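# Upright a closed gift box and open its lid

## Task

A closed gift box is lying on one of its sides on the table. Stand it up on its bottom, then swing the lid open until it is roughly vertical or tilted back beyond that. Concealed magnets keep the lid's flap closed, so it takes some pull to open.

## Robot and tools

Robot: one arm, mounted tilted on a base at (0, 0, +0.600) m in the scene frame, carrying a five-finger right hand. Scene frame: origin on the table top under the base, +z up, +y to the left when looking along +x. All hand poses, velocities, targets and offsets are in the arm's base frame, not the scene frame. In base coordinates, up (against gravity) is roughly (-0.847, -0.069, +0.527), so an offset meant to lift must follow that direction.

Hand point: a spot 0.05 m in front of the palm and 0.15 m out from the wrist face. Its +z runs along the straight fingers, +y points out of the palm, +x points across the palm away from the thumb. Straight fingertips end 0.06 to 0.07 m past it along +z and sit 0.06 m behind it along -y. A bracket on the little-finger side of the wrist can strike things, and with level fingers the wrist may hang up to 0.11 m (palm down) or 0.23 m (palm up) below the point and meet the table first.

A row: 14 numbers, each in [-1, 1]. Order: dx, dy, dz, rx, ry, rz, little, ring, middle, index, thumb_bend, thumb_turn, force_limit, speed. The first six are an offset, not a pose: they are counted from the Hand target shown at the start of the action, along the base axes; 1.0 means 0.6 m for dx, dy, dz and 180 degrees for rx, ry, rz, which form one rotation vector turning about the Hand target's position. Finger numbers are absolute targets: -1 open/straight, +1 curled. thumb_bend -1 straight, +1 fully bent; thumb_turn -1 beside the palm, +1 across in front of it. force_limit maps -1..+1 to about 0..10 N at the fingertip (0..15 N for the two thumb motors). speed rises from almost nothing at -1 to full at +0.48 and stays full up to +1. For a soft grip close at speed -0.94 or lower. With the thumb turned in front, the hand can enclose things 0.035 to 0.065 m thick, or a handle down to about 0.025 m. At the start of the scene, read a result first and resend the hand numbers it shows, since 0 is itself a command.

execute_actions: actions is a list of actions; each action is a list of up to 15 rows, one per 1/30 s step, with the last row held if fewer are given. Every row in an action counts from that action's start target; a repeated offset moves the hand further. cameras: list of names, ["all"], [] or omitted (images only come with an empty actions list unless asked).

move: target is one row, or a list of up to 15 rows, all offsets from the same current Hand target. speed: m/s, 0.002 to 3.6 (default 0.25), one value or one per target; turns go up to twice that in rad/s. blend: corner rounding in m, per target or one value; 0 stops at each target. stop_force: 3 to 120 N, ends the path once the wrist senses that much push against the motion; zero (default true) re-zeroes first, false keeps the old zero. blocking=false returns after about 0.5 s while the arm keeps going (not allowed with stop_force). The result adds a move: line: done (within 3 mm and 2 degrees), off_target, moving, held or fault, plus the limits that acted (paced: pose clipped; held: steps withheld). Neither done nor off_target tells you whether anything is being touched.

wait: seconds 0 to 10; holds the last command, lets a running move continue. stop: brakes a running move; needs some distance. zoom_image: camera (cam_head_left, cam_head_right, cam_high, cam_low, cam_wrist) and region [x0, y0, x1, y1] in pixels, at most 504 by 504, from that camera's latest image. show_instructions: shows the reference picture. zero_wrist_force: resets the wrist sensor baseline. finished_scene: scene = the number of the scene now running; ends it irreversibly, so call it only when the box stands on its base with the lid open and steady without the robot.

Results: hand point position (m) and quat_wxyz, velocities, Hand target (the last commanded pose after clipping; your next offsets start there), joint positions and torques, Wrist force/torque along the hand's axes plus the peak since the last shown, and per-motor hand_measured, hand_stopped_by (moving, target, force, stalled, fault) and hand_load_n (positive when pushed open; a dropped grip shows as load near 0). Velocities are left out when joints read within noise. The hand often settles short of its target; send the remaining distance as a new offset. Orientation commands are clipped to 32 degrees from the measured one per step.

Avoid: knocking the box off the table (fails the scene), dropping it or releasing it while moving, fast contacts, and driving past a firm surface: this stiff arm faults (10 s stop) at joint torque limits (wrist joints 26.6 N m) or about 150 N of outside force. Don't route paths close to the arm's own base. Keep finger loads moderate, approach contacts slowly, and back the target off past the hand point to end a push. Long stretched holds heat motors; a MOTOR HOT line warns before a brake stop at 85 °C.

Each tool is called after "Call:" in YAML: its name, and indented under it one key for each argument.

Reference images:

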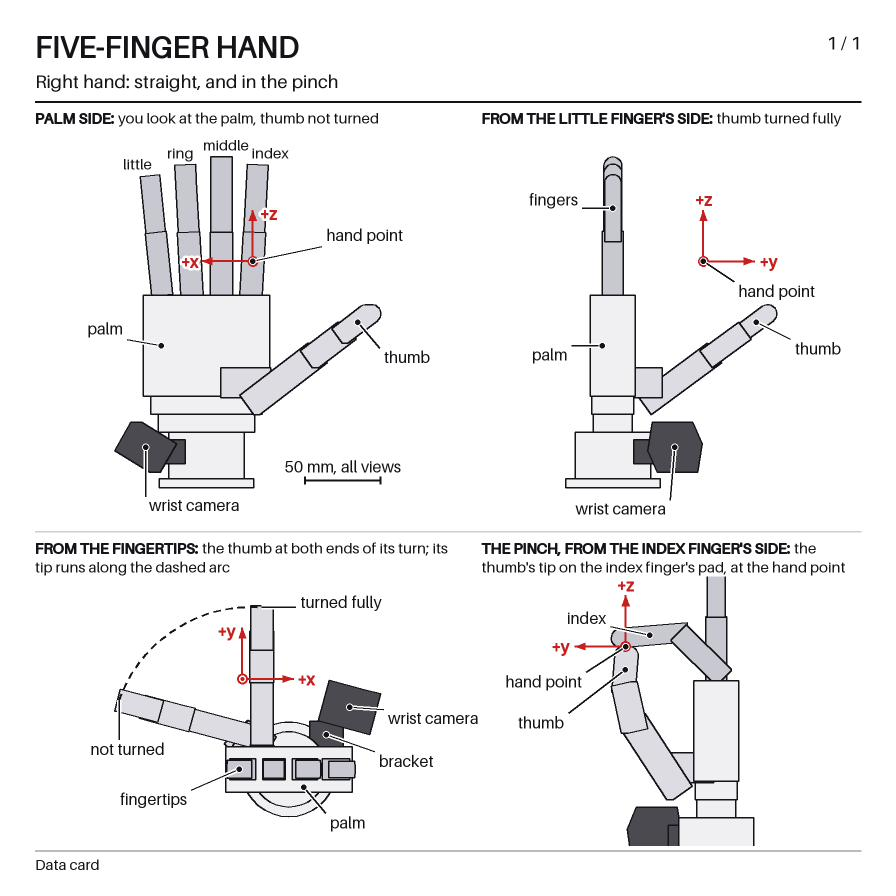

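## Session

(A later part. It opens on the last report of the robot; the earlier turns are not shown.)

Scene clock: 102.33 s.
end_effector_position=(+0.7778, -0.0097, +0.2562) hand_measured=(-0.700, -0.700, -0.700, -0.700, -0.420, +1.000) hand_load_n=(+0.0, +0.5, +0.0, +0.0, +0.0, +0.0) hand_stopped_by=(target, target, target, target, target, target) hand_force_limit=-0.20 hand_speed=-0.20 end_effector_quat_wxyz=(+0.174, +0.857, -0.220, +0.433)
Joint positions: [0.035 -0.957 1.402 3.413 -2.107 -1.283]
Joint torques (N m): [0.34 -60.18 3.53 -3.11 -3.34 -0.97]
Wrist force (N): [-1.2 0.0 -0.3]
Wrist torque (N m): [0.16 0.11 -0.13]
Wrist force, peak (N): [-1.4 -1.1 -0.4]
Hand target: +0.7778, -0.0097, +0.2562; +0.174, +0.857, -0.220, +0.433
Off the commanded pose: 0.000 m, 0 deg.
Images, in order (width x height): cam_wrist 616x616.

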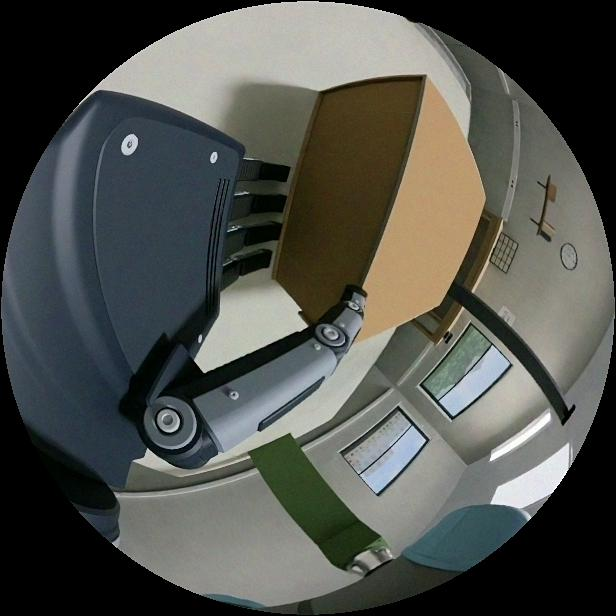

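Call:
execute_actions:
  actions:
    - [[0,0,0,0,0,0,-0.7,-0.7,-0.7,-0.7,0,1,-0.2,0.3]]

Call:
move:
  target: [-0.0165,0.0046,0.0120,-0.0088,0.0038,-0.0136,-0.7,-0.7,-0.7,-0.7,0,1,-0.2,0.3]
  speed: 0.05

Call:
move:
  target: [-0.0021,-0.0324,-0.0076,0,0,0,-0.7,-0.7,-0.7,-0.7,0,1,-0.2,0.3]
  speed: 0.02
  stop_force: 3

Call:
move:
  target: [0.0254,0.0020,-0.0158,0,0,0,-0.7,-0.7,-0.7,-0.7,0,1,-0.2,0.3]
  speed: 0.008
  stop_force: 8
  cameras: ["cam_wrist"]

Call:
zoom_image:
  camera: "cam_wrist"
  region: [200, 50, 500, 400]

Scene clock: 103.77 s.
end_effector_position=(+0.7778, -0.0097, +0.2562) hand_measured=(-0.700, -0.700, -0.700, -0.700, +0.000, +1.000) hand_load_n=(+0.0, +0.5, +0.0, +0.0, -0.5, +0.0) hand_stopped_by=(target, target, target, target, target, target) hand_force_limit=-0.20 hand_speed=0.30 end_effector_quat_wxyz=(+0.174, +0.857, -0.220, +0.433)
Joint positions: [0.035 -0.957 1.402 3.413 -2.107 -1.283]
Joint torques (N m): [0.81 -59.98 -2.33 -2.08 -3.02 -0.89]
Wrist force (N): [-1.2 -0.1 -0.3]
Wrist torque (N m): [0.13 0.11 -0.13]
Wrist force, peak (N): [-1.4 0.0 -0.4]
Hand target: +0.7778, -0.0097, +0.2562; +0.174, +0.857, -0.220, +0.433
Off the commanded pose: 0.000 m, 0 deg.

Scene clock: 104.60 s.
end_effector_position=(+0.7679, -0.0067, +0.2635) hand_measured=(-0.700, -0.700, -0.700, -0.700, +0.000, +1.000) hand_load_n=(+0.0, +0.0, +0.0, +0.0, -0.5, +0.0) hand_stopped_by=(target, target, target, target, target, target) hand_force_limit=-0.20 hand_speed=0.30 end_effector_quat_wxyz=(+0.196, +0.852, -0.231, +0.427)
Joint positions: [0.053 -0.962 1.395 3.452 -2.17 -1.258]
Joint torques (N m): [1.04 -51.89 -7.98 -3.89 1.38 -2]
Wrist force (N): [-1.3 0.1 -0.5]
Wrist torque (N m): [0.16 0.14 -0.18]
Wrist force, peak (N): [-1.4 0.1 -0.4]
Hand target: +0.7679, -0.0069, +0.2634; +0.196, +0.852, -0.231, +0.427
Off the commanded pose: 0.000 m, 0 deg.
move: done

Scene clock: 106.70 s.
end_effector_position=(+0.7666, -0.0263, +0.2589) hand_measured=(-0.700, -0.700, -0.700, -0.700, +0.000, +1.000) hand_load_n=(+0.0, +0.0, +0.0, +0.0, +0.0, +0.0) hand_stopped_by=(target, target, target, target, target, target) hand_force_limit=-0.20 hand_speed=0.30 end_effector_quat_wxyz=(+0.196, +0.852, -0.231, +0.427)
Joint positions: [0.024 -0.967 1.419 3.42 -2.149 -1.282]
Joint torques (N m): [21.09 -48 -17.66 -0.04 -3.57 2.21]
Wrist force (N): [-1.3 -0.1 -0.4]
Wrist torque (N m): [0.13 0.13 -0.12]
Wrist force, peak (N): [-1.3 -0.7 -1.2]
Hand target: +0.7666, -0.0263, +0.2588; +0.196, +0.852, -0.231, +0.427
Off the commanded pose: 0.000 m, 0 deg.
move: done

Scene clock: 109.17 s.
end_effector_position=(+0.7776, -0.0255, +0.2520) hand_measured=(-0.700, -0.700, -0.700, -0.700, +0.000, +1.000) hand_load_n=(+0.0, +0.0, -9.0, +0.0, -0.5, +0.0) hand_stopped_by=(target, target, target, target, target, target) hand_force_limit=-0.20 hand_speed=0.30 end_effector_quat_wxyz=(+0.196, +0.852, -0.231, +0.427)
Joint positions: [0.024 -0.936 1.385 3.423 -2.149 -1.281]
Joint torques (N m): [16.17 -58.72 8.7 -3.73 -0.71 1.93]
Wrist force (N): [-1.1 4.0 -6.3]
Wrist torque (N m): [0.16 0.28 -0.10]
Wrist force, peak (N): [-1.9 4.1 -9.2]
Hand target: +0.7776, -0.0255, +0.2520; +0.196, +0.852, -0.231, +0.427 (not the last commanded pose)
Off the commanded pose: 0.005 m, 0 deg.
move: contact
Images, in order (width x height): cam_wrist 616x616.

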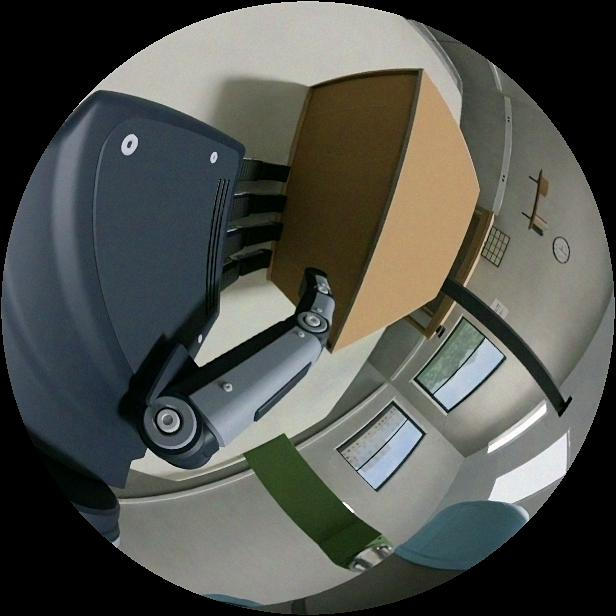

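Scaled by 1.440 from the camera's 616x616 image, which has a finer 880x880 frame.

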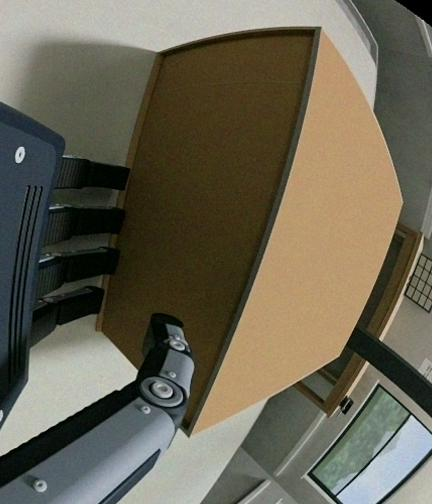

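Call:
execute_actions:
  actions:
    - [[0,0,0,0,0,0,-0.7,-0.7,-0.7,-0.7,-0.35,1,-0.2,-0.2]]
  cameras: ["cam_wrist"]

Call:
zoom_image:
  camera: "cam_wrist"
  region: [280, 180, 460, 380]

Call:
execute_actions:
  actions:
    - [[0,0,0,0,0,0,-0.7,-0.7,-0.7,-0.7,-0.45,1,-0.2,-0.2]]
  cameras: ["cam_wrist"]

Call:
zoom_image:
  camera: "cam_wrist"
  region: [280, 180, 460, 380]

Scene clock: 110.13 s.
end_effector_position=(+0.7776, -0.0255, +0.2520) hand_measured=(-0.700, -0.700, -0.700, -0.700, -0.348, +1.000) hand_load_n=(+0.0, +0.0, -9.0, +0.0, -2.0, +0.0) hand_stopped_by=(target, target, target, target, target, target) hand_force_limit=-0.20 hand_speed=-0.20 end_effector_quat_wxyz=(+0.196, +0.852, -0.231, +0.427)
Joint positions: [0.024 -0.936 1.385 3.423 -2.149 -1.281]
Joint torques (N m): [10.37 -58.08 7.64 -3.28 1.3 0.87]
Wrist force (N): [-1.4 2.4 -5.7]
Wrist torque (N m): [0.10 0.23 -0.13]
Wrist force, peak (N): [-1.1 4.0 -6.4]
Hand target: +0.7776, -0.0255, +0.2520; +0.196, +0.852, -0.231, +0.427
Off the commanded pose: 0.000 m, 0 deg.
Images, in order (width x height): cam_wrist 616x616.

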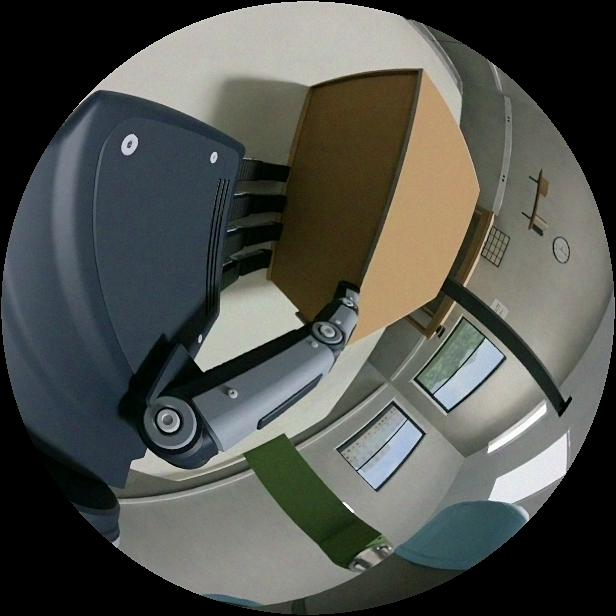

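Scaled by 2.520 from the camera's 616x616 image, which has a finer 880x880 frame.

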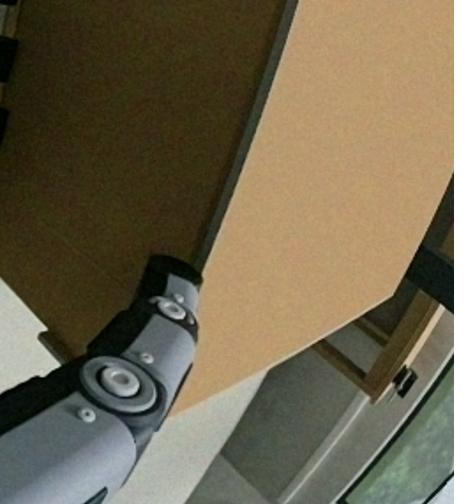

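Scene clock: 110.83 s.
end_effector_position=(+0.7776, -0.0254, +0.2520) hand_measured=(-0.700, -0.700, -0.700, -0.700, -0.450, +1.000) hand_load_n=(+0.0, +0.0, +0.0, +0.0, +0.0, +0.0) hand_stopped_by=(target, target, target, target, target, target) hand_force_limit=-0.20 hand_speed=-0.20 end_effector_quat_wxyz=(+0.196, +0.852, -0.231, +0.427)
Joint positions: [0.024 -0.936 1.385 3.423 -2.149 -1.281]
Joint torques (N m): [6.17 -58.26 6.16 -2.94 0.79 0.06]
Wrist force (N): [-1.3 0.1 -0.7]
Wrist torque (N m): [0.18 0.16 -0.20]
Wrist force, peak (N): [-1.4 2.3 -5.6]
Hand target: +0.7776, -0.0255, +0.2520; +0.196, +0.852, -0.231, +0.427
Off the commanded pose: 0.000 m, 0 deg.
Images, in order (width x height): cam_wrist 616x616.

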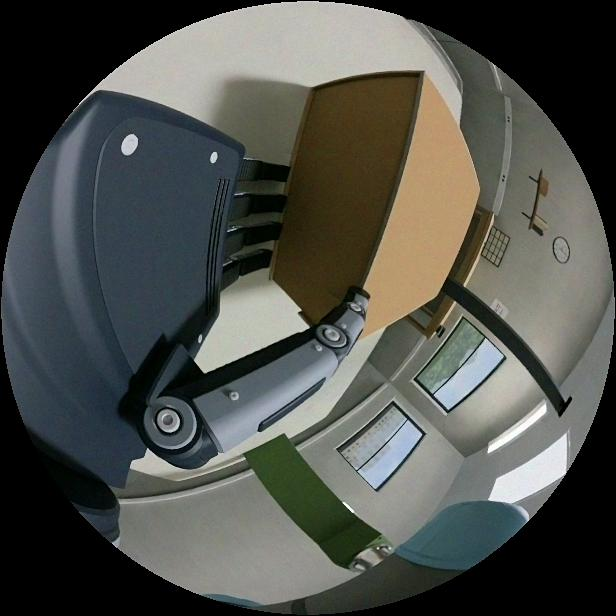

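Scaled by 2.520 from the camera's 616x616 image, which has a finer 880x880 frame.

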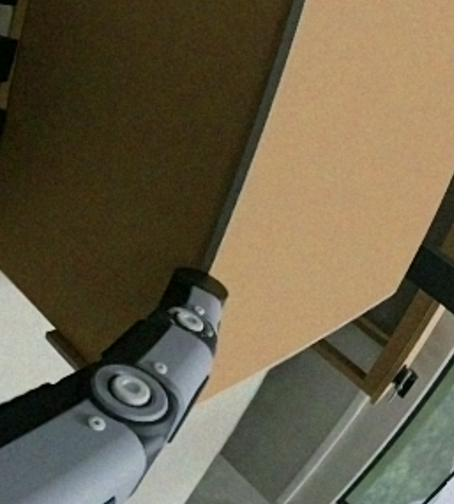

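Call:
execute_actions:
  actions:
    - [[0,0,0,0,0,0,-0.7,-0.7,-0.7,-0.7,0,1,-0.2,0.3]]

Call:
move:
  target: [-0.0166,0.0036,0.0118,-0.0073,0.0031,-0.0114,-0.7,-0.7,-0.7,-0.7,0,1,-0.2,0.3]
  speed: 0.05

Call:
move:
  target: [-0.0021,-0.0324,-0.0076,0,0,0,-0.7,-0.7,-0.7,-0.7,0,1,-0.2,0.3]
  speed: 0.03
  stop_force: 3

Call:
move:
  target: [0.0254,0.0020,-0.0158,0,0,0,-0.7,-0.7,-0.7,-0.7,0,1,-0.2,0.3]
  speed: 0.008
  stop_force: 10

Call:
execute_actions:
  actions:
    - [[0,0,0,0,0,0,-0.7,-0.7,-0.7,-0.7,-0.4,1,-0.2,-0.1]]
    - [[0,0,0,0,0,0,-0.7,-0.7,-0.7,-0.7,-0.4,1,-0.2,-0.1]]
  cameras: ["cam_wrist"]

Call:
zoom_image:
  camera: "cam_wrist"
  region: [230, 150, 430, 370]

Scene clock: 112.53 s.
end_effector_position=(+0.7776, -0.0255, +0.2520) hand_measured=(-0.700, -0.700, -0.700, -0.700, +0.000, +1.000) hand_load_n=(+0.0, +0.5, +0.0, +0.0, -0.5, +0.0) hand_stopped_by=(target, target, target, target, target, target) hand_force_limit=-0.20 hand_speed=0.30 end_effector_quat_wxyz=(+0.196, +0.852, -0.231, +0.427)
Joint positions: [0.024 -0.936 1.385 3.423 -2.149 -1.281]
Joint torques (N m): [0.36 -58.01 3.25 -1.87 -0.78 -0.96]
Wrist force (N): [-1.2 0.0 -0.3]
Wrist torque (N m): [0.15 0.13 -0.19]
Wrist force, peak (N): [-1.4 -0.2 -0.6]
Hand target: +0.7776, -0.0255, +0.2520; +0.196, +0.852, -0.231, +0.427
Off the commanded pose: 0.000 m, 0 deg.

Scene clock: 113.30 s.
end_effector_position=(+0.7676, -0.0231, +0.2592) hand_measured=(-0.700, -0.700, -0.700, -0.700, +0.000, +1.000) hand_load_n=(+0.0, +0.0, +0.0, +0.5, +0.0, +0.0) hand_stopped_by=(target, target, target, target, target, target) hand_force_limit=-0.20 hand_speed=0.30 end_effector_quat_wxyz=(+0.215, +0.847, -0.240, +0.422)
Joint positions: [0.039 -0.945 1.385 3.454 -2.202 -1.26]
Joint torques (N m): [0.75 -46.08 -18.07 -4 1.25 -1.98]
Wrist force (N): [-1.0 -0.1 -0.7]
Wrist torque (N m): [0.17 0.12 -0.17]
Wrist force, peak (N): [-1.5 -0.1 -0.5]
Hand target: +0.7677, -0.0233, +0.2591; +0.215, +0.847, -0.240, +0.422
Off the commanded pose: 0.000 m, 0 deg.
move: done

Scene clock: 115.03 s.
end_effector_position=(+0.7664, -0.0427, +0.2546) hand_measured=(-0.700, -0.700, -0.700, -0.700, +0.000, +1.000) hand_load_n=(+0.0, +0.0, +0.0, +0.0, +0.0, +0.0) hand_stopped_by=(target, target, target, target, target, target) hand_force_limit=-0.20 hand_speed=0.30 end_effector_quat_wxyz=(+0.215, +0.847, -0.240, +0.422)
Joint positions: [0.01 -0.949 1.408 3.422 -2.18 -1.285]
Joint torques (N m): [20.74 -46.75 -17.59 -0.06 -3.63 2.72]
Wrist force (N): [-1.1 -0.1 -0.6]
Wrist torque (N m): [0.15 0.12 -0.12]
Wrist force, peak (N): [-1.3 -0.9 -1.3]
Hand target: +0.7664, -0.0427, +0.2545; +0.215, +0.847, -0.240, +0.422
Off the commanded pose: 0.000 m, 0 deg.
move: done

Scene clock: 117.53 s.
end_effector_position=(+0.7776, -0.0419, +0.2476) hand_measured=(-0.700, -0.700, -0.698, -0.700, +0.000, +1.000) hand_load_n=(+0.0, +0.0, -13.0, +0.5, +0.0, +0.0) hand_stopped_by=(target, target, target, target, target, target) hand_force_limit=-0.20 hand_speed=0.30 end_effector_quat_wxyz=(+0.215, +0.847, -0.240, +0.422)
Joint positions: [0.011 -0.918 1.373 3.425 -2.181 -1.284]
Joint torques (N m): [13.62 -57.29 9.03 -3.72 0.16 1.47]
Wrist force (N): [-0.9 6.0 -7.3]
Wrist torque (N m): [0.13 0.27 -0.02]
Wrist force, peak (N): [-2.1 5.7 -10.7]
Hand target: +0.7776, -0.0419, +0.2476; +0.215, +0.847, -0.240, +0.422 (not the last commanded pose)
Off the commanded pose: 0.005 m, 0 deg.
move: contact

Scene clock: 118.73 s.
end_effector_position=(+0.7776, -0.0418, +0.2476) hand_measured=(-0.700, -0.700, -0.698, -0.700, -0.400, +1.000) hand_load_n=(+0.0, +0.0, -12.0, +0.0, +0.0, +0.0) hand_stopped_by=(target, target, target, target, target, target) hand_force_limit=-0.20 hand_speed=-0.10 end_effector_quat_wxyz=(+0.215, +0.847, -0.240, +0.422)
Joint positions: [0.011 -0.918 1.373 3.425 -2.181 -1.284]
Joint torques (N m): [4.73 -56.7 6.77 -2.97 2.77 -0.59]
Wrist force (N): [-1.3 5.5 -8.1]
Wrist torque (N m): [0.18 0.29 -0.06]
Wrist force, peak (N): [-1.6 5.7 -8.3]
Hand target: +0.7776, -0.0419, +0.2476; +0.215, +0.847, -0.240, +0.422
Off the commanded pose: 0.000 m, 0 deg.
Images, in order (width x height): cam_wrist 616x616.

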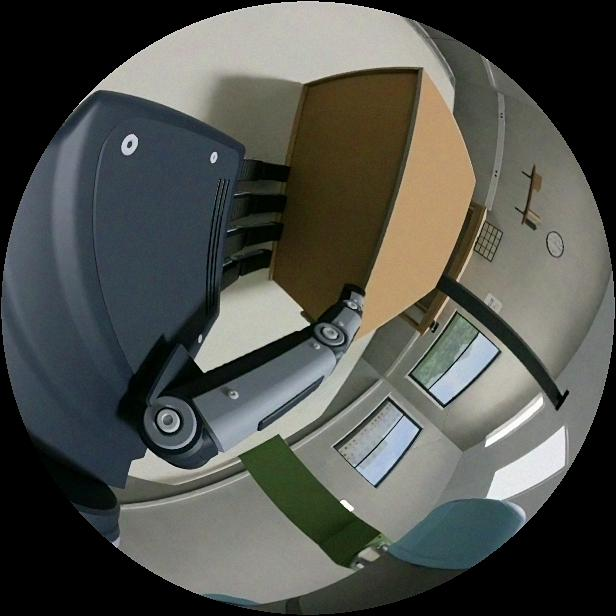

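Scaled by 2.291 from the camera's 616x616 image, which has a finer 880x880 frame.

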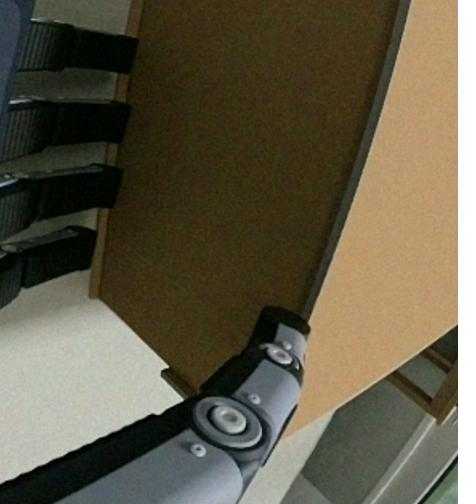

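Call:
execute_actions:
  actions:
    - [[0,0,0,0,0,0,-0.7,-0.7,-0.7,-0.7,-0.46,1,-0.2,-0.3]]
  cameras: ["cam_wrist"]

Call:
zoom_image:
  camera: "cam_wrist"
  region: [230, 150, 430, 370]

Call:
execute_actions:
  actions:
    - [[0,0,0,0,0,0,-0.7,-0.7,-0.7,-0.7,-0.52,1,-0.2,-0.3]]
  cameras: ["cam_wrist"]

Call:
zoom_image:
  camera: "cam_wrist"
  region: [230, 150, 430, 370]

Scene clock: 119.77 s.
end_effector_position=(+0.7776, -0.0419, +0.2476) hand_measured=(-0.700, -0.700, -0.698, -0.700, -0.460, +1.000) hand_load_n=(+0.0, +0.0, -12.0, +0.0, +0.0, +0.0) hand_stopped_by=(target, target, target, target, target, target) hand_force_limit=-0.20 hand_speed=-0.30 end_effector_quat_wxyz=(+0.215, +0.847, -0.240, +0.422)
Joint positions: [0.011 -0.918 1.373 3.425 -2.181 -1.284]
Joint torques (N m): [0.01 -57.05 4.36 -2.21 2.77 -0.91]
Wrist force (N): [-1.2 5.1 -7.7]
Wrist torque (N m): [0.17 0.29 -0.05]
Wrist force, peak (N): [-1.6 5.6 -8.2]
Hand target: +0.7776, -0.0419, +0.2476; +0.215, +0.847, -0.240, +0.422
Off the commanded pose: 0.000 m, 0 deg.
Images, in order (width x height): cam_wrist 616x616.

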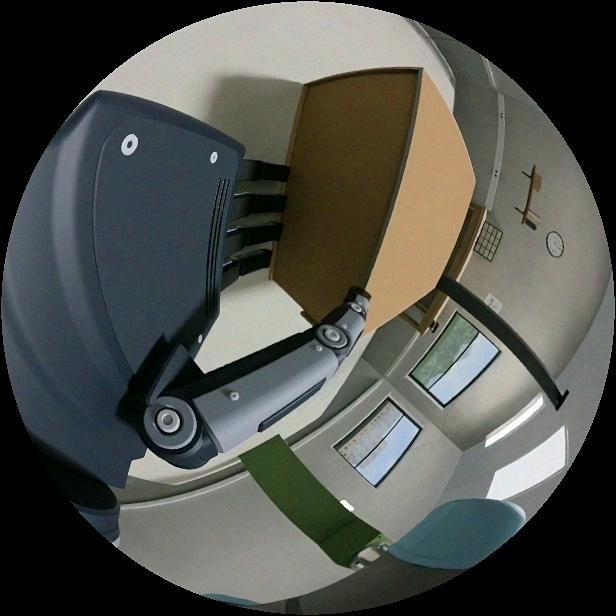

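Scaled by 2.291 from the camera's 616x616 image, which has a finer 880x880 frame.

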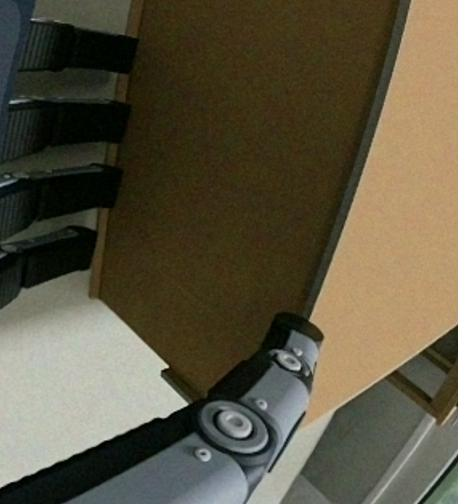

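Scene clock: 120.47 s.
end_effector_position=(+0.7776, -0.0419, +0.2476) hand_measured=(-0.700, -0.700, -0.698, -0.700, -0.520, +1.000) hand_load_n=(+0.0, +0.0, -12.0, +0.0, +0.0, +0.0) hand_stopped_by=(target, target, target, target, target, target) hand_force_limit=-0.20 hand_speed=-0.30 end_effector_quat_wxyz=(+0.215, +0.847, -0.240, +0.422)
Joint positions: [0.011 -0.918 1.373 3.425 -2.181 -1.284]
Joint torques (N m): [-0.23 -56.13 4.14 -1.89 2.78 -0.82]
Wrist force (N): [-1.3 5.3 -7.7]
Wrist torque (N m): [0.18 0.29 -0.05]
Wrist force, peak (N): [-1.5 5.4 -8.2]
Hand target: +0.7776, -0.0419, +0.2476; +0.215, +0.847, -0.240, +0.422
Off the commanded pose: 0.000 m, 0 deg.
Images, in order (width x height): cam_wrist 616x616.

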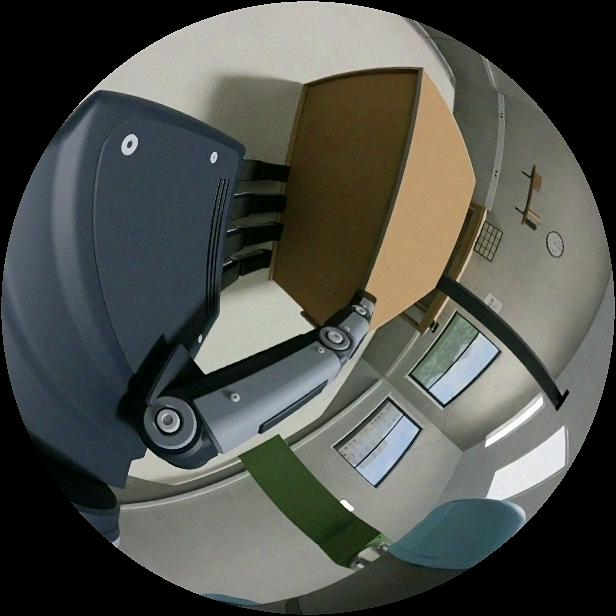

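Scaled by 2.291 from the camera's 616x616 image, which has a finer 880x880 frame.

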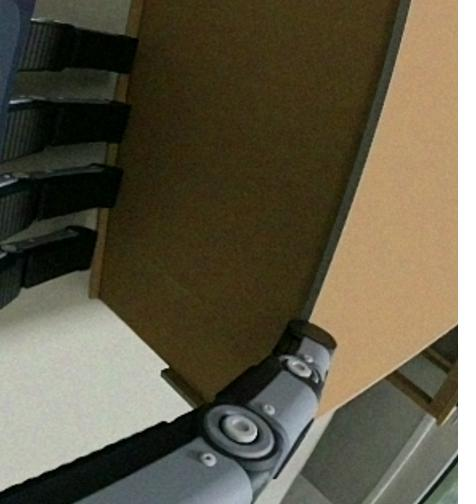

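Call:
execute_actions:
  actions:
    - [[0,0,0,0,0,0,-0.7,-0.7,-0.7,-0.7,-0.25,1,-0.2,0]]

Call:
move:
  target: [-0.0002,-0.0026,-0.0006,0.0038,-0.0016,0.0059,-0.7,-0.7,-0.7,-0.7,-0.25,1,-0.2,0]
  speed: 0.03

Call:
execute_actions:
  actions:
    - [[0,0,0,0,0,0,-0.7,-0.7,-0.7,-0.7,-0.36,1,-0.2,-0.3]]
  cameras: ["cam_wrist"]

Call:
zoom_image:
  camera: "cam_wrist"
  region: [230, 150, 430, 370]

Call:
execute_actions:
  actions:
    - [[0,0,0,0,0,0,-0.7,-0.7,-0.7,-0.7,-0.4,1,-0.2,-0.3]]
  cameras: ["cam_wrist"]

Call:
zoom_image:
  camera: "cam_wrist"
  region: [230, 150, 430, 370]

Scene clock: 121.67 s.
end_effector_position=(+0.7776, -0.0419, +0.2476) hand_measured=(-0.700, -0.700, -0.698, -0.700, -0.250, +1.000) hand_load_n=(+0.0, +0.0, -12.0, +0.0, +0.0, +0.0) hand_stopped_by=(target, target, target, target, target, target) hand_force_limit=-0.20 hand_speed=0.00 end_effector_quat_wxyz=(+0.215, +0.847, -0.240, +0.422)
Joint positions: [0.011 -0.918 1.373 3.425 -2.181 -1.284]
Joint torques (N m): [-0.14 -56.4 1.2 -1.26 2.73 -0.85]
Wrist force (N): [-1.1 5.6 -8.1]
Wrist torque (N m): [0.18 0.27 -0.05]
Wrist force, peak (N): [-1.2 5.6 -8.4]
Hand target: +0.7776, -0.0419, +0.2476; +0.215, +0.847, -0.240, +0.422
Off the commanded pose: 0.000 m, 0 deg.

Scene clock: 122.40 s.
end_effector_position=(+0.7774, -0.0435, +0.2473) hand_measured=(-0.700, -0.700, -0.698, -0.700, -0.250, +1.000) hand_load_n=(+0.0, +0.0, -14.5, +0.0, +0.0, +0.0) hand_stopped_by=(target, target, target, target, target, target) hand_force_limit=-0.20 hand_speed=0.00 end_effector_quat_wxyz=(+0.205, +0.850, -0.236, +0.425) end_effector_velocity=(-0.001, -0.001, +0.001) end_effector_angular_velocity=(-0.004, +0.002, -0.004)
Joint positions: [0.003 -0.928 1.389 3.408 -2.153 -1.295]
Joint velocities: [0 0 -0.001 0.002 -0.006 -0.001]
Joint torques (N m): [13.86 -39.6 -13.77 0.36 -1.67 0.67]
Wrist force (N): [-1.7 5.5 -10.2]
Wrist torque (N m): [0.20 0.36 -0.01]
Wrist force, peak (N): [-1.8 6.3 -10.4]
Hand target: +0.7775, -0.0434, +0.2473; +0.205, +0.850, -0.236, +0.425
Off the commanded pose: 0.000 m, 0 deg.
move: done

Scene clock: 123.10 s.
end_effector_position=(+0.7775, -0.0434, +0.2473) hand_measured=(-0.700, -0.700, -0.698, -0.700, -0.360, +1.000) hand_load_n=(+0.0, +0.0, -14.5, +0.0, +0.0, +0.0) hand_stopped_by=(target, target, target, target, target, target) hand_force_limit=-0.20 hand_speed=-0.30 end_effector_quat_wxyz=(+0.205, +0.850, -0.236, +0.425)
Joint positions: [0.003 -0.928 1.389 3.408 -2.154 -1.294]
Joint torques (N m): [19.42 -37.33 -16.7 0.37 -1.59 2.21]
Wrist force (N): [-2.1 5.7 -10.1]
Wrist torque (N m): [0.24 0.35 -0.02]
Wrist force, peak (N): [-2.3 5.3 -11.2]
Hand target: +0.7775, -0.0434, +0.2473; +0.205, +0.850, -0.236, +0.425
Off the commanded pose: 0.000 m, 0 deg.
Images, in order (width x height): cam_wrist 616x616.

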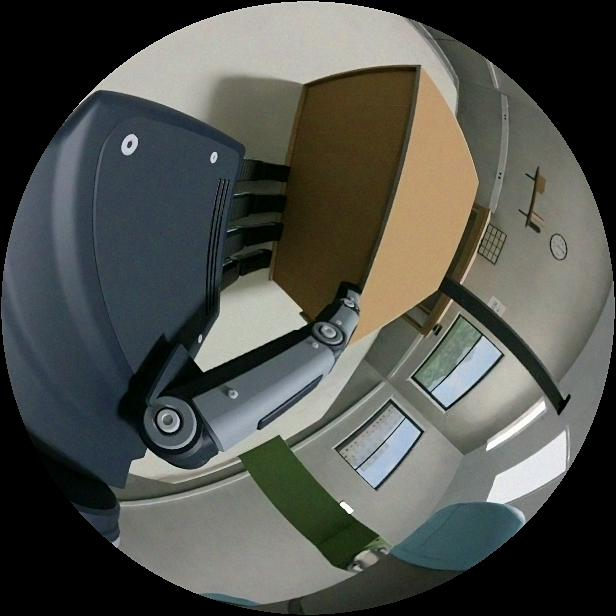

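Scaled by 2.291 from the camera's 616x616 image, which has a finer 880x880 frame.

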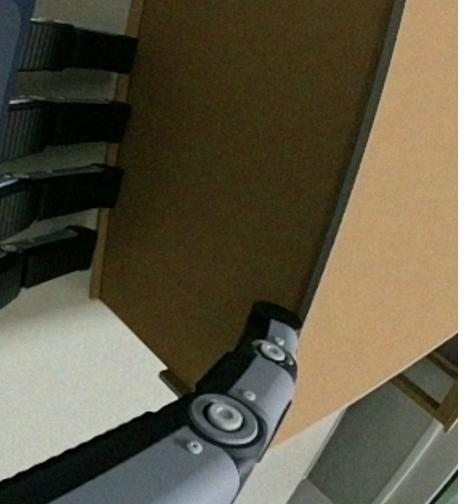

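Scene clock: 123.80 s.
end_effector_position=(+0.7775, -0.0434, +0.2473) hand_measured=(-0.700, -0.700, -0.698, -0.700, -0.400, +1.000) hand_load_n=(+0.0, +0.0, -14.0, +0.0, -0.5, +0.0) hand_stopped_by=(target, target, target, target, target, target) hand_force_limit=-0.20 hand_speed=-0.30 end_effector_quat_wxyz=(+0.205, +0.850, -0.236, +0.425)
Joint positions: [0.003 -0.928 1.389 3.408 -2.154 -1.294]
Joint torques (N m): [19.16 -38.06 -16.65 0.22 -1.32 2.11]
Wrist force (N): [-2.1 5.9 -10.2]
Wrist torque (N m): [0.24 0.33 -0.02]
Wrist force, peak (N): [-2.0 6.0 -10.7]
Hand target: +0.7775, -0.0434, +0.2473; +0.205, +0.850, -0.236, +0.425
Off the commanded pose: 0.000 m, 0 deg.
Images, in order (width x height): cam_wrist 616x616.

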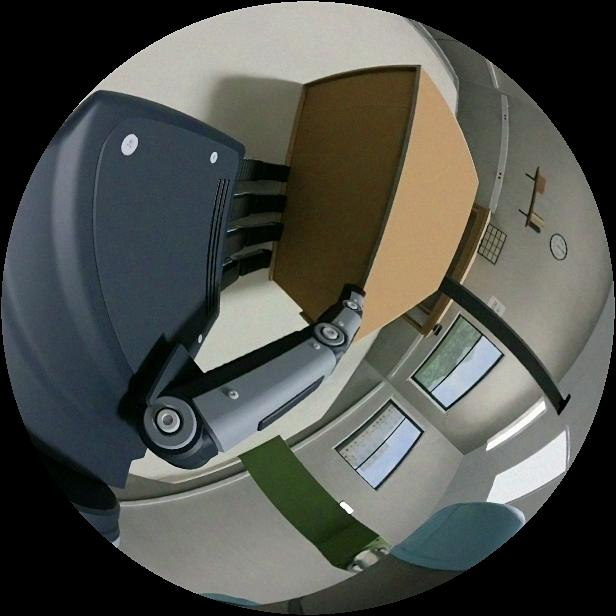

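Scaled by 2.291 from the camera's 616x616 image, which has a finer 880x880 frame.

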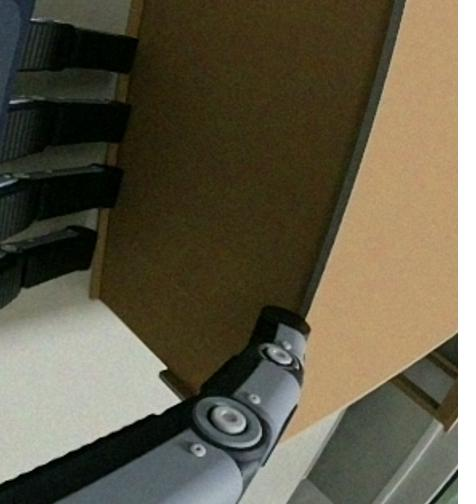

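Call:
execute_actions:
  actions:
    - [[0,0,0,0,0,0,-0.7,-0.7,-0.7,-0.7,-0.35,1,-0.2,0]]

Call:
move:
  target: [-0.0001,-0.0019,-0.0005,0.0026,-0.0011,0.0040,-0.7,-0.7,-0.7,-0.7,-0.35,1,-0.2,0]
  speed: 0.03

Call:
execute_actions:
  actions:
    - [[0,0,0,0,0,0,-0.7,-0.7,-0.7,-0.7,-0.4,1,-0.2,-0.3]]
  cameras: ["cam_wrist"]

Call:
zoom_image:
  camera: "cam_wrist"
  region: [230, 150, 430, 370]

Call:
execute_actions:
  actions:
    - [[0,0,0,0,0,0,-0.7,-0.7,-0.7,-0.7,-0.44,1,-0.2,-0.3]]
  cameras: ["cam_wrist"]

Call:
zoom_image:
  camera: "cam_wrist"
  region: [230, 150, 430, 370]

Scene clock: 124.97 s.
end_effector_position=(+0.7775, -0.0434, +0.2473) hand_measured=(-0.700, -0.700, -0.698, -0.700, -0.350, +1.000) hand_load_n=(+0.0, +0.0, -14.0, +0.0, -0.5, +0.0) hand_stopped_by=(target, target, target, target, target, target) hand_force_limit=-0.20 hand_speed=0.00 end_effector_quat_wxyz=(+0.205, +0.850, -0.236, +0.425)
Joint positions: [0.003 -0.928 1.389 3.408 -2.154 -1.294]
Joint torques (N m): [19.49 -37.92 -14.59 0.05 -0.61 2.23]
Wrist force (N): [-2.0 5.7 -10.1]
Wrist torque (N m): [0.23 0.32 -0.01]
Wrist force, peak (N): [-2.2 6.1 -10.6]
Hand target: +0.7775, -0.0434, +0.2473; +0.205, +0.850, -0.236, +0.425
Off the commanded pose: 0.000 m, 0 deg.

Scene clock: 125.70 s.
end_effector_position=(+0.7774, -0.0446, +0.2470) hand_measured=(-0.700, -0.700, -0.698, -0.700, -0.350, +1.000) hand_load_n=(+0.0, +0.0, -15.0, +0.0, -0.5, +0.0) hand_stopped_by=(target, target, target, target, target, target) hand_force_limit=-0.20 hand_speed=0.00 end_effector_quat_wxyz=(+0.198, +0.851, -0.232, +0.426)
Joint positions: [-0.003 -0.935 1.4 3.396 -2.134 -1.302]
Joint torques (N m): [6.83 -42.15 -7.14 -0.06 -1.67 -0.41]
Wrist force (N): [-1.9 5.8 -12.2]
Wrist torque (N m): [0.31 0.41 -0.02]
Wrist force, peak (N): [-1.9 5.8 -12.2]
Hand target: +0.7774, -0.0446, +0.2470; +0.198, +0.851, -0.232, +0.426
Off the commanded pose: 0.000 m, 0 deg.
move: done

Scene clock: 126.40 s.
end_effector_position=(+0.7774, -0.0446, +0.2470) hand_measured=(-0.700, -0.700, -0.700, -0.700, -0.400, +1.000) hand_load_n=(+0.0, +0.5, -6.5, +0.0, +0.0, +0.0) hand_stopped_by=(target, target, target, target, target, target) hand_force_limit=-0.20 hand_speed=-0.30 end_effector_quat_wxyz=(+0.199, +0.851, -0.232, +0.426)
Joint positions: [-0.003 -0.935 1.4 3.397 -2.135 -1.301]
Joint torques (N m): [21.25 -40.5 -16.5 0.08 -2.25 1.77]
Wrist force (N): [-1.4 3.1 -4.1]
Wrist torque (N m): [0.13 0.25 -0.07]
Wrist force, peak (N): [-2.0 5.4 -11.9]
Hand target: +0.7774, -0.0446, +0.2470; +0.198, +0.851, -0.232, +0.426
Off the commanded pose: 0.000 m, 0 deg.
Images, in order (width x height): cam_wrist 616x616.

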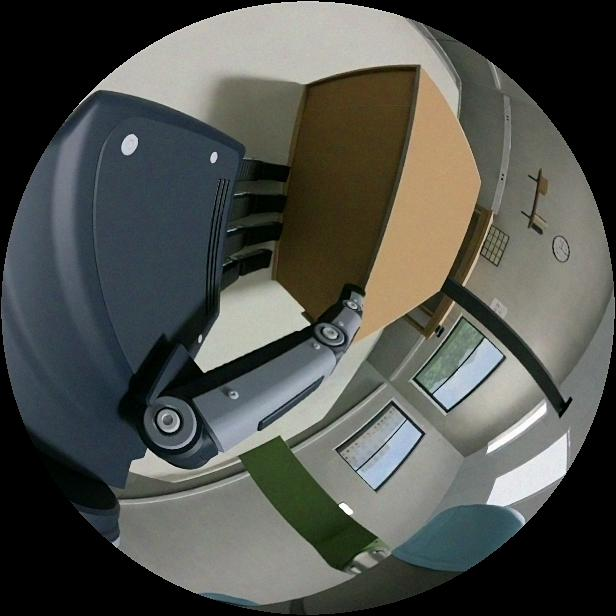

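Scaled by 2.291 from the camera's 616x616 image, which has a finer 880x880 frame.

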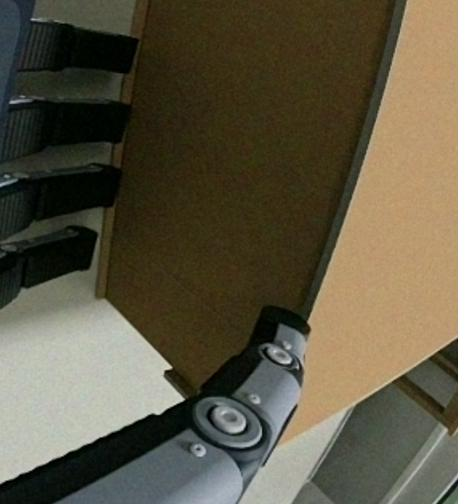

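Scene clock: 127.10 s.
end_effector_position=(+0.7774, -0.0446, +0.2470) hand_measured=(-0.700, -0.700, -0.700, -0.700, -0.440, +1.000) hand_load_n=(+0.0, +0.0, -6.5, +0.0, +0.0, +0.0) hand_stopped_by=(target, target, target, target, target, target) hand_force_limit=-0.20 hand_speed=-0.30 end_effector_quat_wxyz=(+0.198, +0.851, -0.232, +0.426)
Joint positions: [-0.003 -0.935 1.4 3.397 -2.135 -1.301]
Joint torques (N m): [20.98 -40.65 -16.64 -0.3 -2.13 1.72]
Wrist force (N): [-1.2 3.1 -3.5]
Wrist torque (N m): [0.08 0.24 -0.06]
Wrist force, peak (N): [-1.1 3.7 -4.5]
Hand target: +0.7774, -0.0446, +0.2470; +0.198, +0.851, -0.232, +0.426
Off the commanded pose: 0.000 m, 0 deg.
Images, in order (width x height): cam_wrist 616x616.

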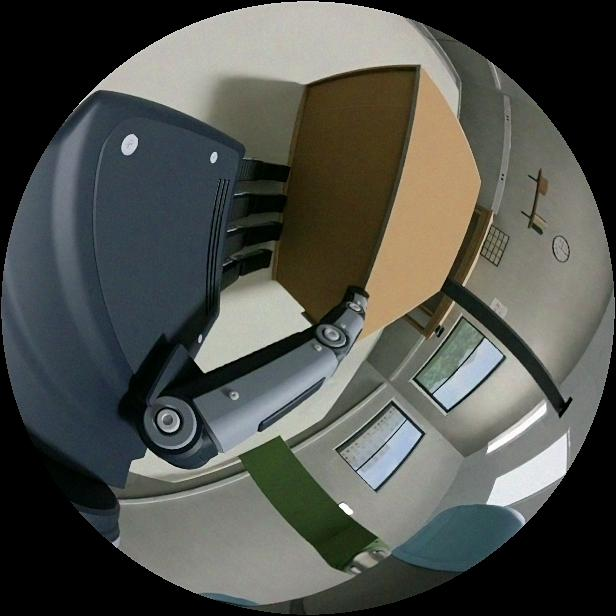

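Scaled by 2.291 from the camera's 616x616 image, which has a finer 880x880 frame.

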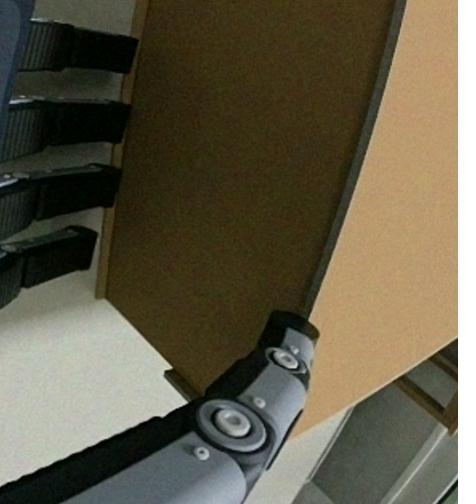

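Call:
execute_actions:
  actions:
    - [[0,0,0,0,0,0,-0.7,-0.7,-0.7,-0.7,0,1,-0.2,0.3]]

Call:
move:
  target: [-0.0168,0.0003,0.0110,-0.0023,0.0010,-0.0036,-0.76,-0.74,-0.7,-0.74,0,1,-0.2,0.3]
  speed: 0.05

Call:
move:
  target: [-0.0015,-0.0227,-0.0053,0,0,0,-0.76,-0.74,-0.7,-0.74,0,1,-0.2,0.3]
  speed: 0.03
  stop_force: 3

Call:
move:
  target: [0.0254,0.0020,-0.0158,0,0,0,-0.76,-0.74,-0.7,-0.74,0,1,-0.2,0.3]
  speed: 0.008
  stop_force: 12

Call:
move:
  target: [0.0001,0.0019,0.0005,0,0,0,-0.76,-0.74,-0.7,-0.74,0,1,-0.2,0.3]
  speed: 0.02
  cameras: ["cam_wrist"]

Call:
zoom_image:
  camera: "cam_wrist"
  region: [200, 50, 500, 400]

Scene clock: 129.07 s.
end_effector_position=(+0.7774, -0.0446, +0.2470) hand_measured=(-0.700, -0.700, -0.700, -0.700, +0.000, +1.000) hand_load_n=(+0.0, +0.0, -7.0, +0.0, +0.0, +0.0) hand_stopped_by=(target, target, target, target, target, target) hand_force_limit=-0.20 hand_speed=0.30 end_effector_quat_wxyz=(+0.198, +0.851, -0.232, +0.426)
Joint positions: [-0.003 -0.935 1.4 3.397 -2.135 -1.301]
Joint torques (N m): [20.63 -42.49 -14.75 -1.33 -2.21 1.82]
Wrist force (N): [-1.2 3.4 -3.6]
Wrist torque (N m): [0.12 0.24 -0.05]
Wrist force, peak (N): [-1.3 3.9 -4.2]
Hand target: +0.7774, -0.0446, +0.2470; +0.198, +0.851, -0.232, +0.426
Off the commanded pose: 0.000 m, 0 deg.

Scene clock: 129.80 s.
end_effector_position=(+0.7672, -0.0444, +0.2535) hand_measured=(-0.760, -0.740, -0.700, -0.740, +0.000, +1.000) hand_load_n=(+0.0, +0.0, +0.0, +0.0, +0.0, +0.0) hand_stopped_by=(target, target, target, target, target, target) hand_force_limit=-0.20 hand_speed=0.30 end_effector_quat_wxyz=(+0.204, +0.850, -0.235, +0.425)
Joint positions: [0.001 -0.957 1.422 3.404 -2.151 -1.296]
Joint torques (N m): [12.12 -43.39 -17.07 -2.79 0.95 0.92]
Wrist force (N): [-1.4 -0.4 -0.4]
Wrist torque (N m): [0.09 0.16 -0.22]
Wrist force, peak (N): [-1.2 3.7 -4.0]
Hand target: +0.7673, -0.0444, +0.2536; +0.204, +0.850, -0.235, +0.425
Off the commanded pose: 0.000 m, 0 deg.
move: done

Scene clock: 131.33 s.
end_effector_position=(+0.7664, -0.0580, +0.2504) hand_measured=(-0.760, -0.740, -0.700, -0.740, +0.000, +1.000) hand_load_n=(+0.0, +0.0, +0.0, +0.0, +0.0, +0.0) hand_stopped_by=(target, target, target, target, target, target) hand_force_limit=-0.20 hand_speed=0.30 end_effector_quat_wxyz=(+0.204, +0.850, -0.235, +0.425)
Joint positions: [-0.02 -0.959 1.435 3.383 -2.135 -1.312]
Joint torques (N m): [19.46 -53.95 -16.36 -0.1 -3.46 2.72]
Wrist force (N): [-1.3 -0.1 -0.6]
Wrist torque (N m): [0.14 0.16 -0.13]
Wrist force, peak (N): [-1.6 -0.6 -1.6]
Hand target: +0.7664, -0.0580, +0.2504; +0.204, +0.850, -0.235, +0.425
Off the commanded pose: 0.000 m, 0 deg.
move: done

Scene clock: 133.63 s.
end_effector_position=(+0.7763, -0.0572, +0.2443) hand_measured=(-0.760, -0.740, -0.700, -0.740, +0.000, +1.000) hand_load_n=(+0.0, -2.0, -10.0, -2.5, +0.0, +0.0) hand_stopped_by=(target, target, target, target, target, target) hand_force_limit=-0.20 hand_speed=0.30 end_effector_quat_wxyz=(+0.204, +0.850, -0.235, +0.425)
Joint positions: [-0.018 -0.931 1.405 3.386 -2.136 -1.311]
Joint torques (N m): [7.53 -56.38 9.86 -3.48 2.29 1.32]
Wrist force (N): [-0.8 6.8 -8.5]
Wrist torque (N m): [0.13 0.40 -0.03]
Wrist force, peak (N): [-3.1 8.6 -15.6]
Hand target: +0.7763, -0.0572, +0.2443; +0.204, +0.850, -0.235, +0.425 (not the last commanded pose)
Off the commanded pose: 0.006 m, 0 deg.
move: contact

Scene clock: 134.33 s.
end_effector_position=(+0.7763, -0.0561, +0.2447) hand_measured=(-0.760, -0.740, -0.700, -0.740, +0.000, +1.000) hand_load_n=(+0.0, -2.5, -1.0, -3.0, +0.0, +0.0) hand_stopped_by=(target, target, target, target, target, target) hand_force_limit=-0.20 hand_speed=0.30 end_effector_quat_wxyz=(+0.204, +0.850, -0.235, +0.425)
Joint positions: [-0.016 -0.931 1.404 3.388 -2.138 -1.31]
Joint torques (N m): [16.98 -43.97 -16.58 -0.75 -2.46 2.28]
Wrist force (N): [-1.6 3.0 -2.9]
Wrist torque (N m): [0.12 0.15 -0.15]
Wrist force, peak (N): [-0.9 7.2 -8.8]
Hand target: +0.7764, -0.0561, +0.2446; +0.204, +0.850, -0.235, +0.425
Off the commanded pose: 0.000 m, 0 deg.
move: done
Images, in order (width x height): cam_wrist 616x616.

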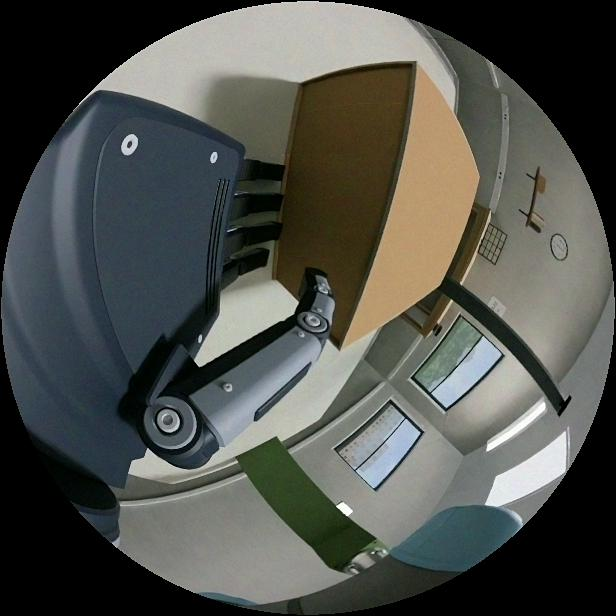

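Scaled by 1.440 from the camera's 616x616 image, which has a finer 880x880 frame.

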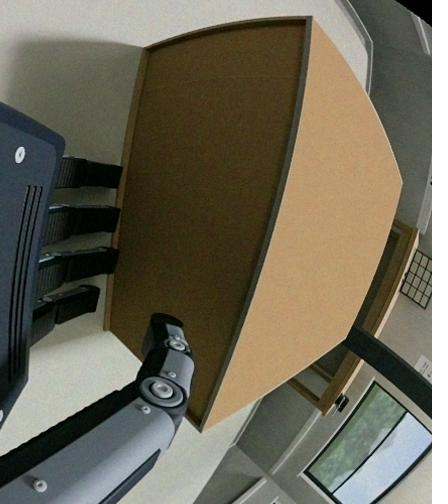

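Call:
move:
  target: [0.0011,0.0001,-0.0007,0,0,0,-0.76,-0.74,-0.7,-0.74,-0.3,1,-0.2,0]
  speed: 0.02

Call:
execute_actions:
  actions:
    - [[0,0,0,0,0,0,-0.76,-0.74,-0.7,-0.74,-0.38,1,-0.2,-0.4]]
  cameras: ["cam_wrist"]

Call:
zoom_image:
  camera: "cam_wrist"
  region: [230, 150, 430, 370]

Call:
execute_actions:
  actions:
    - [[0,0,0,0,0,0,-0.76,-0.74,-0.7,-0.74,-0.43,1,-0.2,-0.4]]
  cameras: ["cam_wrist"]

Call:
zoom_image:
  camera: "cam_wrist"
  region: [230, 150, 430, 370]

Scene clock: 135.40 s.
end_effector_position=(+0.7770, -0.0560, +0.2442) hand_measured=(-0.760, -0.740, -0.700, -0.740, -0.300, +1.000) hand_load_n=(+0.0, -7.5, -7.0, -9.5, +0.0, +0.0) hand_stopped_by=(target, target, target, target, target, target) hand_force_limit=-0.20 hand_speed=0.00 end_effector_quat_wxyz=(+0.204, +0.850, -0.235, +0.425)
Joint positions: [-0.016 -0.93 1.402 3.388 -2.138 -1.31]
Joint torques (N m): [15.71 -33.11 -13.62 0.4 0.04 2.89]
Wrist force (N): [-5.2 9.6 -21.9]
Wrist torque (N m): [0.64 0.36 -0.16]
Wrist force, peak (N): [-5.1 9.9 -22.2]
Hand target: +0.7770, -0.0560, +0.2442; +0.204, +0.850, -0.235, +0.425
Off the commanded pose: 0.000 m, 0 deg.
move: done

Scene clock: 136.10 s.
end_effector_position=(+0.7770, -0.0560, +0.2442) hand_measured=(-0.760, -0.740, -0.700, -0.740, -0.380, +1.000) hand_load_n=(+0.5, -7.5, -7.0, -9.5, +0.0, +0.0) hand_stopped_by=(target, target, target, target, target, target) hand_force_limit=-0.20 hand_speed=-0.40 end_effector_quat_wxyz=(+0.204, +0.850, -0.235, +0.425)
Joint positions: [-0.016 -0.93 1.402 3.388 -2.138 -1.31]
Joint torques (N m): [14.41 -31.57 -3.53 0.07 3.39 2.75]
Wrist force (N): [-5.1 9.7 -22.0]
Wrist torque (N m): [0.69 0.38 -0.15]
Wrist force, peak (N): [-5.2 10.1 -22.4]
Hand target: +0.7770, -0.0560, +0.2442; +0.204, +0.850, -0.235, +0.425
Off the commanded pose: 0.000 m, 0 deg.
Images, in order (width x height): cam_wrist 616x616.

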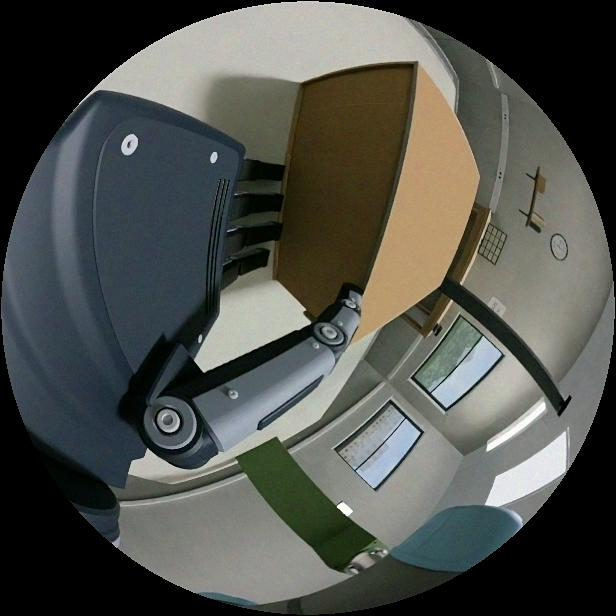

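Scaled by 2.291 from the camera's 616x616 image, which has a finer 880x880 frame.

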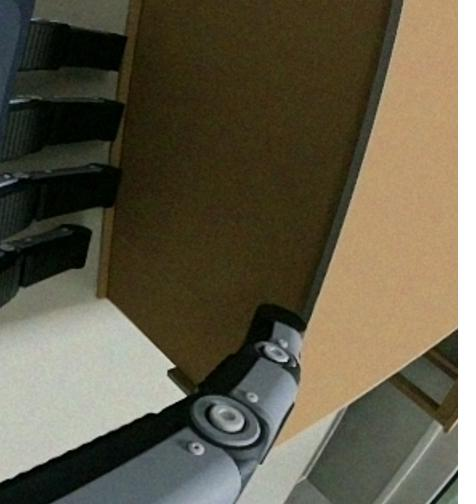

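Scene clock: 136.80 s.
end_effector_position=(+0.7770, -0.0560, +0.2442) hand_measured=(-0.760, -0.740, -0.700, -0.740, -0.430, +1.000) hand_load_n=(+0.0, -7.5, -7.0, -9.5, +0.0, +0.0) hand_stopped_by=(target, target, target, target, target, target) hand_force_limit=-0.20 hand_speed=-0.40 end_effector_quat_wxyz=(+0.204, +0.850, -0.235, +0.425)
Joint positions: [-0.016 -0.93 1.402 3.388 -2.138 -1.31]
Joint torques (N m): [12.59 -32.27 7.13 -0.02 3.56 2.74]
Wrist force (N): [-5.0 9.6 -22.2]
Wrist torque (N m): [0.67 0.36 -0.15]
Wrist force, peak (N): [-5.1 9.9 -22.4]
Hand target: +0.7770, -0.0560, +0.2442; +0.204, +0.850, -0.235, +0.425
Off the commanded pose: 0.000 m, 0 deg.
Images, in order (width x height): cam_wrist 616x616.

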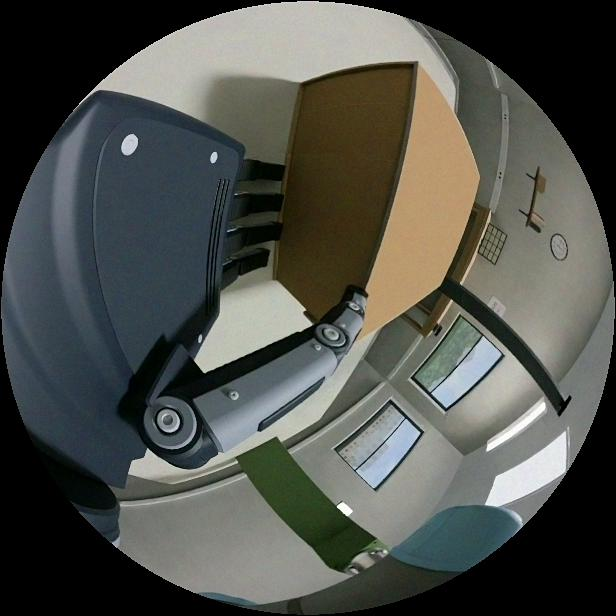

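Scaled by 2.291 from the camera's 616x616 image, which has a finer 880x880 frame.

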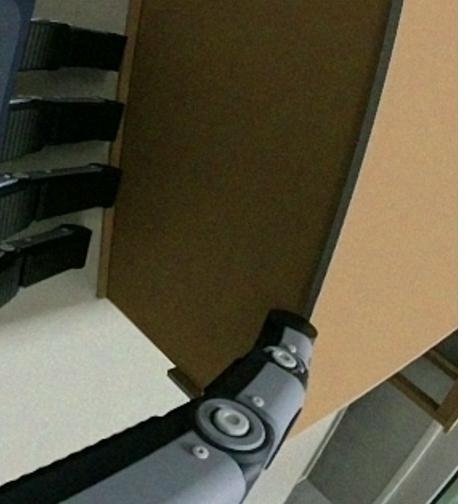

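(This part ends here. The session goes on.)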